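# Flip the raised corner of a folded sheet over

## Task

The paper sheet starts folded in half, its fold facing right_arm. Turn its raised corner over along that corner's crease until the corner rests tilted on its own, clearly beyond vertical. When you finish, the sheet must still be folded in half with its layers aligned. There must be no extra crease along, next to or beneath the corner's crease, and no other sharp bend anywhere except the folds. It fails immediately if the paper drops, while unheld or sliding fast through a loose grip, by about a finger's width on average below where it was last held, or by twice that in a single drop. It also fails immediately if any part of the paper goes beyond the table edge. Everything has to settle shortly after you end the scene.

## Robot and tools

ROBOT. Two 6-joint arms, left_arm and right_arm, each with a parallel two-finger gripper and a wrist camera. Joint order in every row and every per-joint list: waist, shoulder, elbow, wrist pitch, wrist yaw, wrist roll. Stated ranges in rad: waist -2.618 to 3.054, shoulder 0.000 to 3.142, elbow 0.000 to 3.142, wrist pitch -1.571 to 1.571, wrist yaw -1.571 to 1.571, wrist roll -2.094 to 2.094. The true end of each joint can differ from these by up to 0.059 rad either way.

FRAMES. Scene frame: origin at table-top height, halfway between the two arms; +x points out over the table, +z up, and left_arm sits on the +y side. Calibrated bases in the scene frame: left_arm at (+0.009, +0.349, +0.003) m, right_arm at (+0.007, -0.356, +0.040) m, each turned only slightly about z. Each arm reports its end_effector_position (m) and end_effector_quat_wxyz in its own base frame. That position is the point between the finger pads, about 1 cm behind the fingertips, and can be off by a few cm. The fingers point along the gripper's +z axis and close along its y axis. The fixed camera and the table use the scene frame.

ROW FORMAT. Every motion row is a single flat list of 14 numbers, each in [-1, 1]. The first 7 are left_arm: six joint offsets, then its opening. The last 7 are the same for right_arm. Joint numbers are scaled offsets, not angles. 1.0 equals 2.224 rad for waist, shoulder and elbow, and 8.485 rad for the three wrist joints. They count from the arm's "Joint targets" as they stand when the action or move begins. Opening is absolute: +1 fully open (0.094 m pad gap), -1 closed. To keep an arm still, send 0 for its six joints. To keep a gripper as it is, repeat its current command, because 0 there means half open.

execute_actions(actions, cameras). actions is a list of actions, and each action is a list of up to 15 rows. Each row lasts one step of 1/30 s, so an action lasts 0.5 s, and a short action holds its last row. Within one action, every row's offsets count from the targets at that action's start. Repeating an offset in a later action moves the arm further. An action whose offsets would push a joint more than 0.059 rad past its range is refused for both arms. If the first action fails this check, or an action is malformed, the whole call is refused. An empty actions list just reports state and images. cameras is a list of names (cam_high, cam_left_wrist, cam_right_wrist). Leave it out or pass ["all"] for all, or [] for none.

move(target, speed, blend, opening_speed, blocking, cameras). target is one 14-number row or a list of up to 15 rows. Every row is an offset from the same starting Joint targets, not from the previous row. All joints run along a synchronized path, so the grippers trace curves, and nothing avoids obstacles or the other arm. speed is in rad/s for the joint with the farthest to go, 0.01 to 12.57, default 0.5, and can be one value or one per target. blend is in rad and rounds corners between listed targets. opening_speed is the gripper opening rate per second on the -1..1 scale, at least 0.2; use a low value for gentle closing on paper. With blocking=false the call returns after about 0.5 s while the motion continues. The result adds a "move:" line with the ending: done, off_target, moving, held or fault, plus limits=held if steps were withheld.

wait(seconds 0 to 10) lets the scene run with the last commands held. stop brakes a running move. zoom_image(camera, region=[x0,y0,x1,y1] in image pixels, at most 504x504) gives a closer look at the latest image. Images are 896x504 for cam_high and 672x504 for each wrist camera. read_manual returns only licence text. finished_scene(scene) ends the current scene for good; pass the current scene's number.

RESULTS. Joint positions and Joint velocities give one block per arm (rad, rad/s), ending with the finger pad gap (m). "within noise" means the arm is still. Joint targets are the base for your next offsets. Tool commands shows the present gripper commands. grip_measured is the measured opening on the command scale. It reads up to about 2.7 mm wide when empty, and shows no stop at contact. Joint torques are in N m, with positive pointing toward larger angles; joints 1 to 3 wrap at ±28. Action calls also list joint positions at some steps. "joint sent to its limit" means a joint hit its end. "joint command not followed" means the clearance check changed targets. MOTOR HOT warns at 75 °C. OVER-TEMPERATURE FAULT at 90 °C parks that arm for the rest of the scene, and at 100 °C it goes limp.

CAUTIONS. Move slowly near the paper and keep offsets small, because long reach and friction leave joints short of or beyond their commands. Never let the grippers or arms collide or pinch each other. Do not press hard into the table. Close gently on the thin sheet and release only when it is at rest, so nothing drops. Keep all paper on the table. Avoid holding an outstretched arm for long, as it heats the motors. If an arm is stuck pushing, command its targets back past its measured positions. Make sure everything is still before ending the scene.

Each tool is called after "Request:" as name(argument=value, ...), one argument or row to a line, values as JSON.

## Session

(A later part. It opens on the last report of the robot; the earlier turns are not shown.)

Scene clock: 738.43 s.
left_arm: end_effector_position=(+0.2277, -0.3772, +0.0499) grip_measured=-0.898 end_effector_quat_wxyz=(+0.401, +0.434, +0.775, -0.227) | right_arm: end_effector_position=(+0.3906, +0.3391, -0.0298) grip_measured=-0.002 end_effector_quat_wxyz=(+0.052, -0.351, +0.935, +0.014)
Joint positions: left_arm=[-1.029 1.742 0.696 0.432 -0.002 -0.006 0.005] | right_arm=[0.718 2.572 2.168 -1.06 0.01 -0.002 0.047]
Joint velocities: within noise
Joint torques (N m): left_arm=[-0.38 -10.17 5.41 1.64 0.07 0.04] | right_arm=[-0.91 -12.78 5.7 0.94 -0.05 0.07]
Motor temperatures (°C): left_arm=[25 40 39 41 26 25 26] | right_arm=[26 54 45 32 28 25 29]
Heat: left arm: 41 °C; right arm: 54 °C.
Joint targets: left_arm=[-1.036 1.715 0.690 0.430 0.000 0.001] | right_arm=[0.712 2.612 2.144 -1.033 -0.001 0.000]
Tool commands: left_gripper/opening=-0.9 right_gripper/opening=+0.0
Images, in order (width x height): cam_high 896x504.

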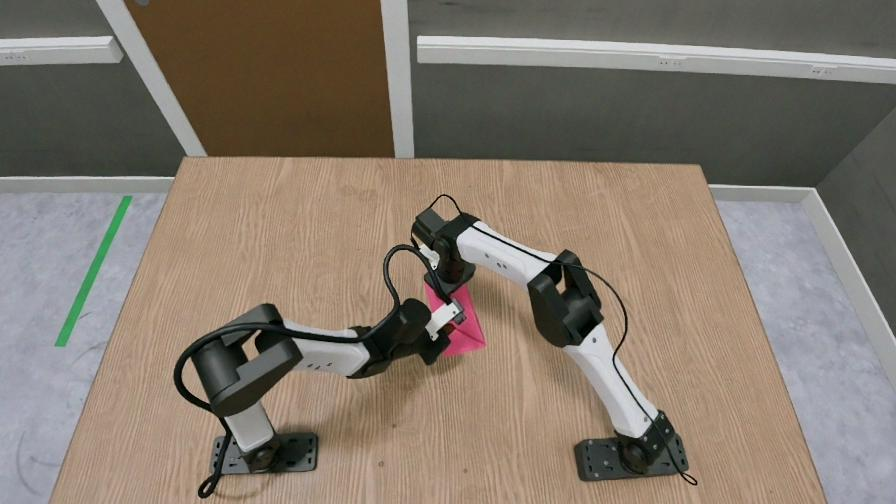

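Request:
move(
  target=[0,-0.1192,-0.268,0.08556,0,0,-0.9,0,0,0,0,0,0,0.0],
  speed=0.3,
  cameras=["cam_high","cam_left_wrist"],
)

Request:
zoom_image(
  camera="cam_high",
  region=[400, 260, 510, 370],
)

Scene clock: 751.43 s.
left_arm: end_effector_position=(+0.1758, -0.2911, +0.0920) grip_measured=-0.898 end_effector_quat_wxyz=(+0.540, +0.383, +0.684, -0.306) | right_arm: end_effector_position=(+0.3906, +0.3391, -0.0298) grip_measured=-0.002 end_effector_quat_wxyz=(+0.052, -0.351, +0.935, +0.014)
Joint positions: left_arm=[-1.029 1.465 0.099 1.135 -0.002 -0.006 0.005] | right_arm=[0.718 2.572 2.168 -1.06 0.01 -0.002 0.047]
Joint velocities: within noise
Joint torques (N m): left_arm=[-0.31 -5.31 4.15 2.03 0.05 0.05] | right_arm=[-0.73 -12.72 5.61 0.91 0.01 0.04]
Motor temperatures (°C): left_arm=[25 40 39 42 26 25 26] | right_arm=[26 54 45 32 28 25 29]
Heat: left arm: 42 °C; right arm: 54 °C.
Joint targets: left_arm=[-1.036 1.449 0.094 1.155 0.000 0.001] | right_arm=[0.712 2.612 2.144 -1.033 -0.001 0.000]
move: off_target (right_arm); right_arm: the shoulder is farthest, 0.040 rad from its target
camera_calibration:
cam_left_wrist: T_world_to_cam=[[-0.830259, -0.556452, -0.0321087, -0.0134165], [-0.359208, 0.578229, -0.732544, 0.33128], [0.426192, -0.596668, -0.679962, -0.100012], [0, 0, 0, 1]] pos_world=[0.150484, -0.258695, 0.174242]
Images, in order (width x height): cam_high 896x504, cam_left_wrist 672x504.

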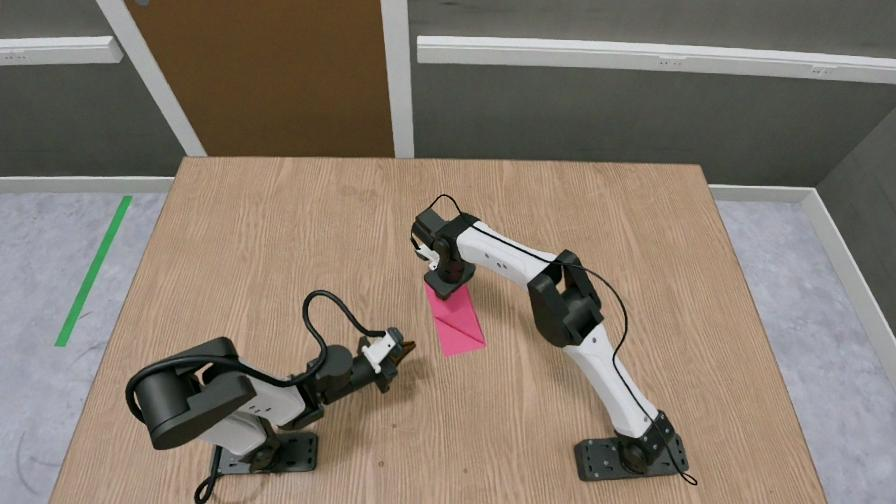

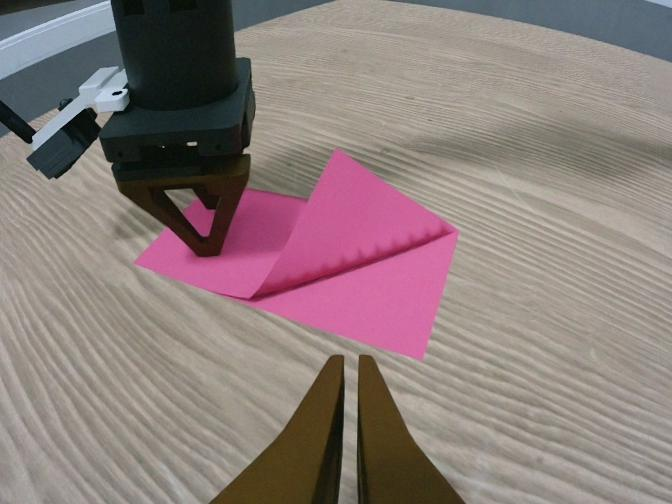

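Scaled by 4.582 from the camera's 896x504 image, which has a finer 1280x720 frame.

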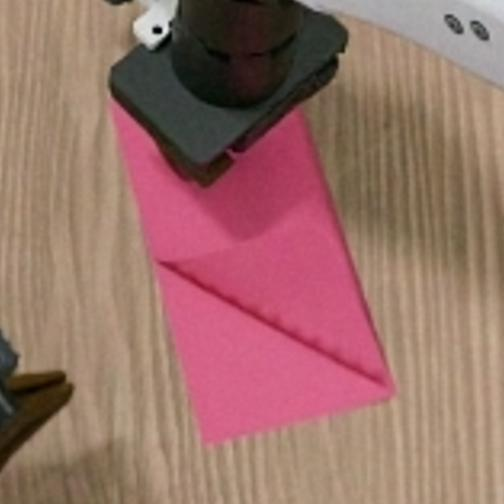

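Request:
zoom_image(
  camera="cam_high",
  region=[425, 290, 495, 360],
)

Request:
zoom_image(
  camera="cam_left_wrist",
  region=[120, 130, 480, 380],
)

Scaled by 7.200 from the camera's 896x504 image, which has a finer 1280x720 frame.

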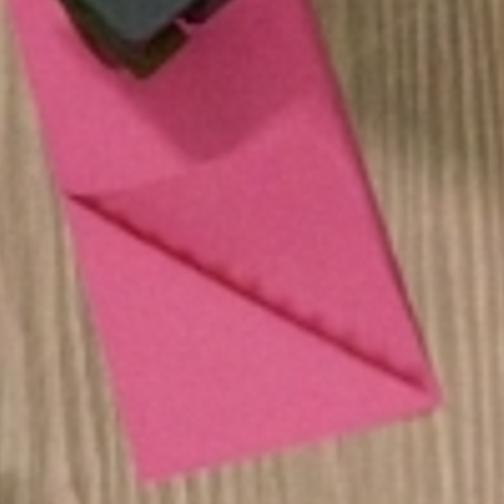

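Scaled by 1.400 from the camera's 672x504 image, which has a finer 960x720 frame.

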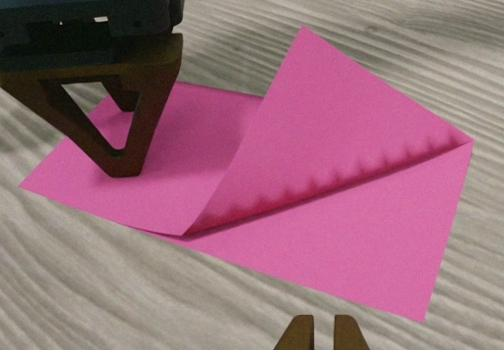

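Request:
move(
  target=[0,0,0,0,0,0,-0.9,0,-0.03147,0,0,0,0,0.0],
  speed=0.06,
  cameras=["cam_right_wrist","cam_left_wrist"],
)

Scene clock: 810.27 s.
left_arm: end_effector_position=(+0.1759, -0.2912, +0.0924) grip_measured=-0.898 end_effector_quat_wxyz=(+0.541, +0.383, +0.684, -0.307) | right_arm: end_effector_position=(+0.3907, +0.3392, -0.0297) grip_measured=-0.002 end_effector_quat_wxyz=(+0.052, -0.351, +0.935, +0.014)
Joint positions: left_arm=[-1.029 1.465 0.099 1.136 -0.002 -0.006 0.005] | right_arm=[0.718 2.572 2.168 -1.06 0.01 -0.002 0.047]
Joint velocities: within noise
Joint torques (N m): left_arm=[-0.46 -5.23 4.18 2.04 0.06 0.05] | right_arm=[-0.79 -20.01 5.68 0.89 0 0.05]
Motor temperatures (°C): left_arm=[25 33 37 44 26 25 26] | right_arm=[26 56 45 32 28 25 29]
Heat: left arm: 44 °C; right arm: 56 °C.
Joint targets: left_arm=[-1.036 1.449 0.094 1.155 0.000 0.001] | right_arm=[0.712 2.542 2.144 -1.033 -0.001 0.000]
move: done
camera_calibration:
cam_left_wrist: T_world_to_cam=[[-0.830246, -0.556477, -0.0320051, -0.0133778], [-0.358644, 0.577276, -0.733571, 0.331291], [0.426691, -0.597567, -0.678858, -0.10025], [0, 0, 0, 1]] pos_world=[0.150485, -0.258597, 0.174542]
cam_right_wrist: T_world_to_cam=[[0.616836, -0.78437, -0.0654054, 0.0283193], [-0.715401, -0.593363, 0.368946, 0.527594], [-0.3282, -0.180788, -0.927147, 0.246449], [0, 0, 0, 1]] pos_world=[0.440858, 0.379823, 0.0356923]
Images, in order (width x height): cam_left_wrist 672x504, cam_right_wrist 672x504.

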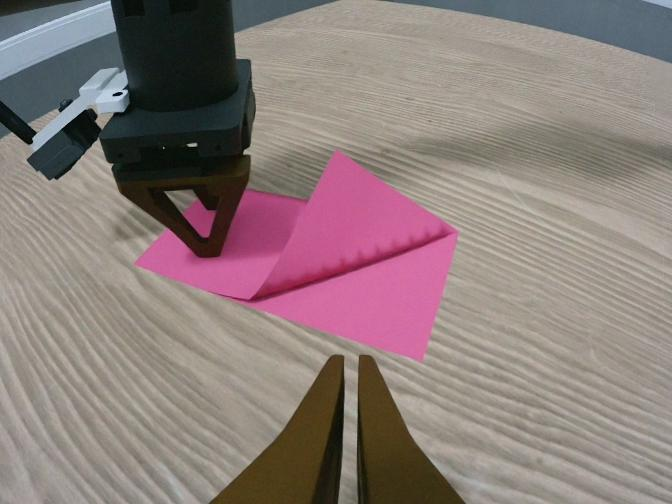

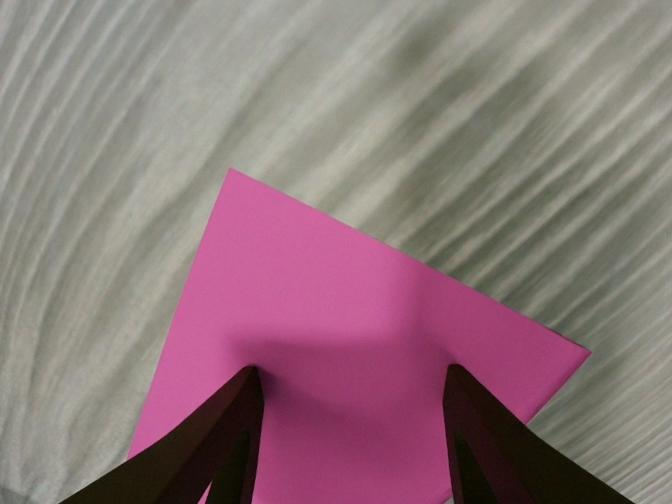

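Request:
move(
  target=[0,0,0,0,0,0,-0.9,0,-0.018,0,0,0,0,0.0],
  speed=0.06,
  cameras=["cam_right_wrist"],
)

Scene clock: 813.43 s.
left_arm: end_effector_position=(+0.1759, -0.2912, +0.0924) grip_measured=-0.898 end_effector_quat_wxyz=(+0.541, +0.383, +0.684, -0.307) | right_arm: end_effector_position=(+0.3929, +0.3411, -0.0243) grip_measured=-0.002 end_effector_quat_wxyz=(+0.062, -0.351, +0.934, +0.018)
Joint positions: left_arm=[-1.029 1.465 0.099 1.136 -0.002 -0.006 0.005] | right_arm=[0.718 2.555 2.156 -1.043 0.01 -0.002 0.047]
Joint velocities: within noise
Joint torques (N m): left_arm=[-0.39 -5.23 4.19 2.05 0.06 0.02] | right_arm=[-0.61 -22.41 6.83 0.78 -0.09 0.01]
Motor temperatures (°C): left_arm=[25 33 37 44 26 25 26] | right_arm=[26 57 45 32 28 25 29]
Heat: left arm: 44 °C; right arm: 57 °C.
Joint targets: left_arm=[-1.036 1.449 0.094 1.155 0.000 0.001] | right_arm=[0.712 2.501 2.144 -1.033 -0.001 0.000]
move: off_target (right_arm); right_arm: the shoulder is farthest, 0.053 rad from its target
camera_calibration:
cam_right_wrist: T_world_to_cam=[[0.617849, -0.783486, -0.0664255, 0.0281287], [-0.721102, -0.598276, 0.349398, 0.531749], [-0.313489, -0.167975, -0.934617, 0.242209], [0, 0, 0, 1]] pos_world=[0.441996, 0.380856, 0.042449]
Images, in order (width x height): cam_right_wrist 672x504.

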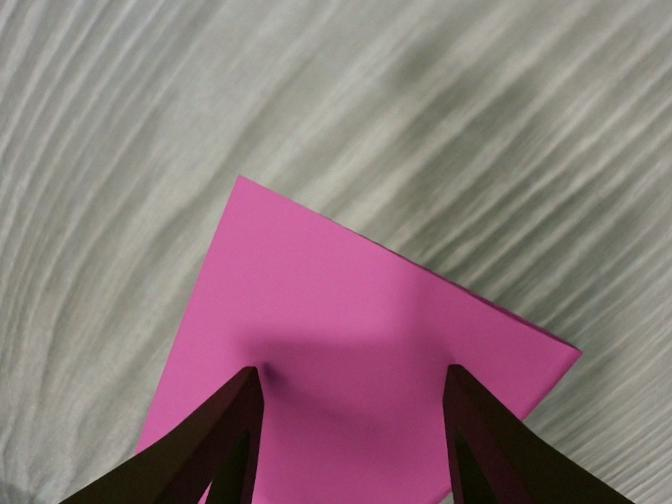

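Request:
move(
  target=[0,0,0,0,0,0,-0.9,0,-0.0971,-0.0513,0.00236,0,0,0.0],
  speed=0.15,
  cameras=["cam_high","cam_left_wrist","cam_right_wrist"],
)

Scene clock: 821.37 s.
left_arm: end_effector_position=(+0.1759, -0.2912, +0.0924) grip_measured=-0.898 end_effector_quat_wxyz=(+0.541, +0.383, +0.684, -0.307) | right_arm: end_effector_position=(+0.3906, +0.3391, +0.0548) grip_measured=-0.002 end_effector_quat_wxyz=(+0.123, -0.349, +0.928, +0.041)
Joint positions: left_arm=[-1.029 1.465 0.099 1.136 -0.002 -0.006 0.005] | right_arm=[0.718 2.332 2.044 -1.023 0.01 -0.002 0.047]
Joint velocities: within noise
Joint torques (N m): left_arm=[-0.39 -5.29 4.15 2.01 0.03 0.04] | right_arm=[-0.75 -20.56 6.74 1.08 -0.11 -0.02]
Motor temperatures (°C): left_arm=[25 33 37 44 26 25 26] | right_arm=[26 61 46 31 28 25 29]
Heat: left arm: 44 °C; right arm: 61 °C.
Joint targets: left_arm=[-1.036 1.449 0.094 1.155 0.000 0.001] | right_arm=[0.712 2.286 2.030 -1.013 -0.001 0.000]
move: off_target (right_arm); right_arm: the shoulder is farthest, 0.047 rad from its target
camera_calibration:
cam_left_wrist: T_world_to_cam=[[-0.830246, -0.556477, -0.0320051, -0.0133778], [-0.358644, 0.577276, -0.733571, 0.331291], [0.426691, -0.597567, -0.678858, -0.10025], [0, 0, 0, 1]] pos_world=[0.150485, -0.258597, 0.174542]
cam_right_wrist: T_world_to_cam=[[0.624785, -0.777426, -0.0724798, 0.0287186], [-0.749491, -0.623167, 0.223442, 0.527716], [-0.218877, -0.0852803, -0.972019, 0.252088], [0, 0, 0, 1]] pos_world=[0.432751, 0.372679, 0.129202]

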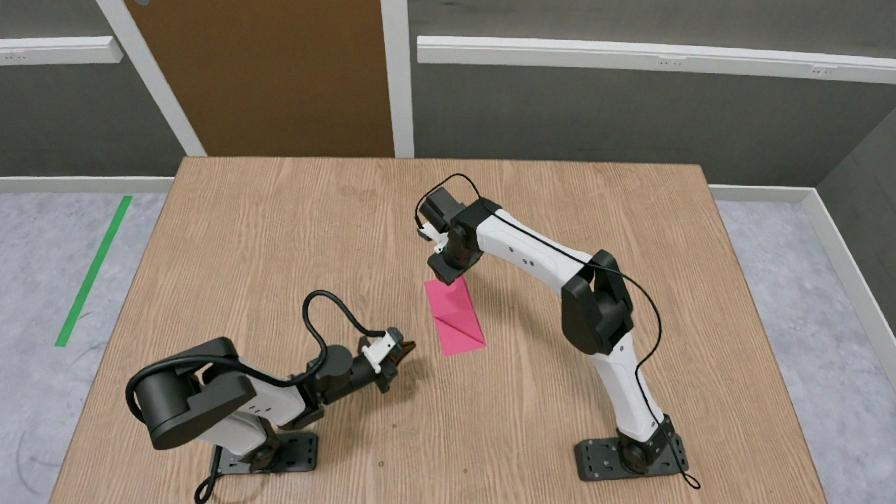

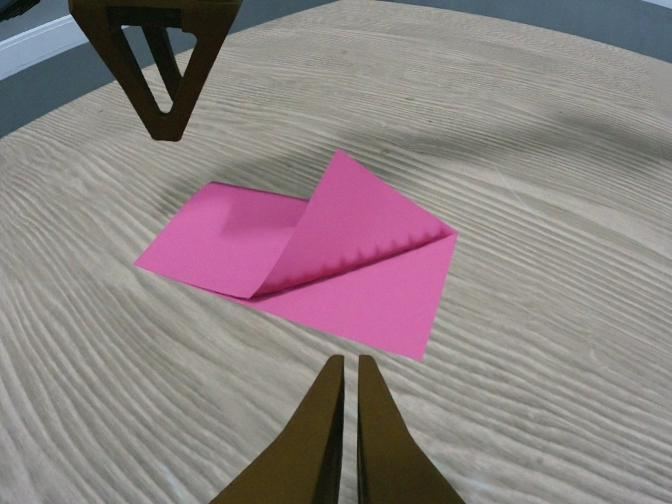

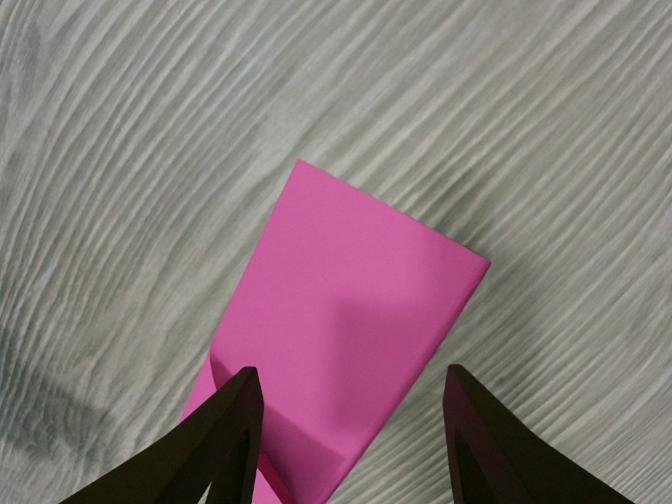

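Request:
zoom_image(
  camera="cam_left_wrist",
  region=[120, 130, 480, 380],
)

Request:
zoom_image(
  camera="cam_high",
  region=[415, 270, 495, 360],
)

Request:
zoom_image(
  camera="cam_right_wrist",
  region=[120, 300, 400, 504],
)

Scaled by 1.400 from the camera's 672x504 image, which has a finer 960x720 frame.

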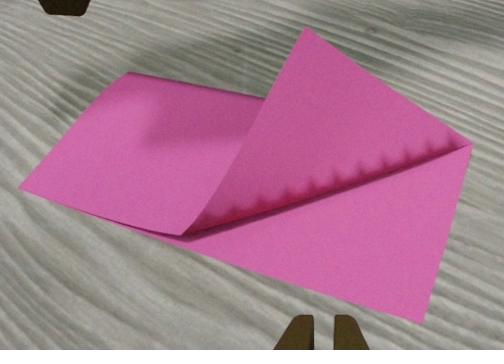

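Scaled by 5.600 from the camera's 896x504 image, which has a finer 1280x720 frame.

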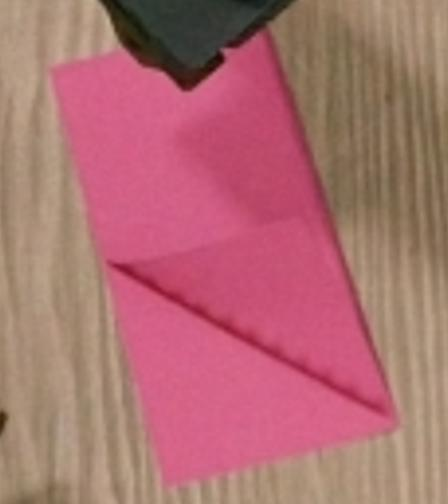

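Scaled by 1.800 from the camera's 672x504 image, which has a finer 960x720 frame.

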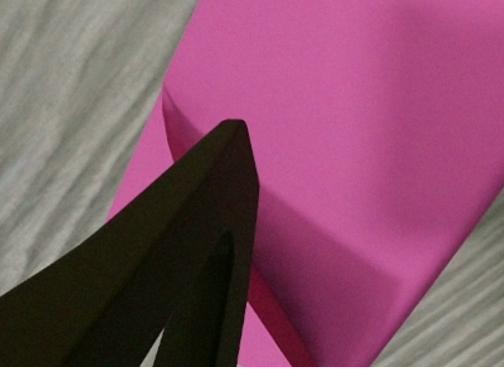

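Request:
finished_scene(
  scene=1,
)

The scene is finished: the task was done.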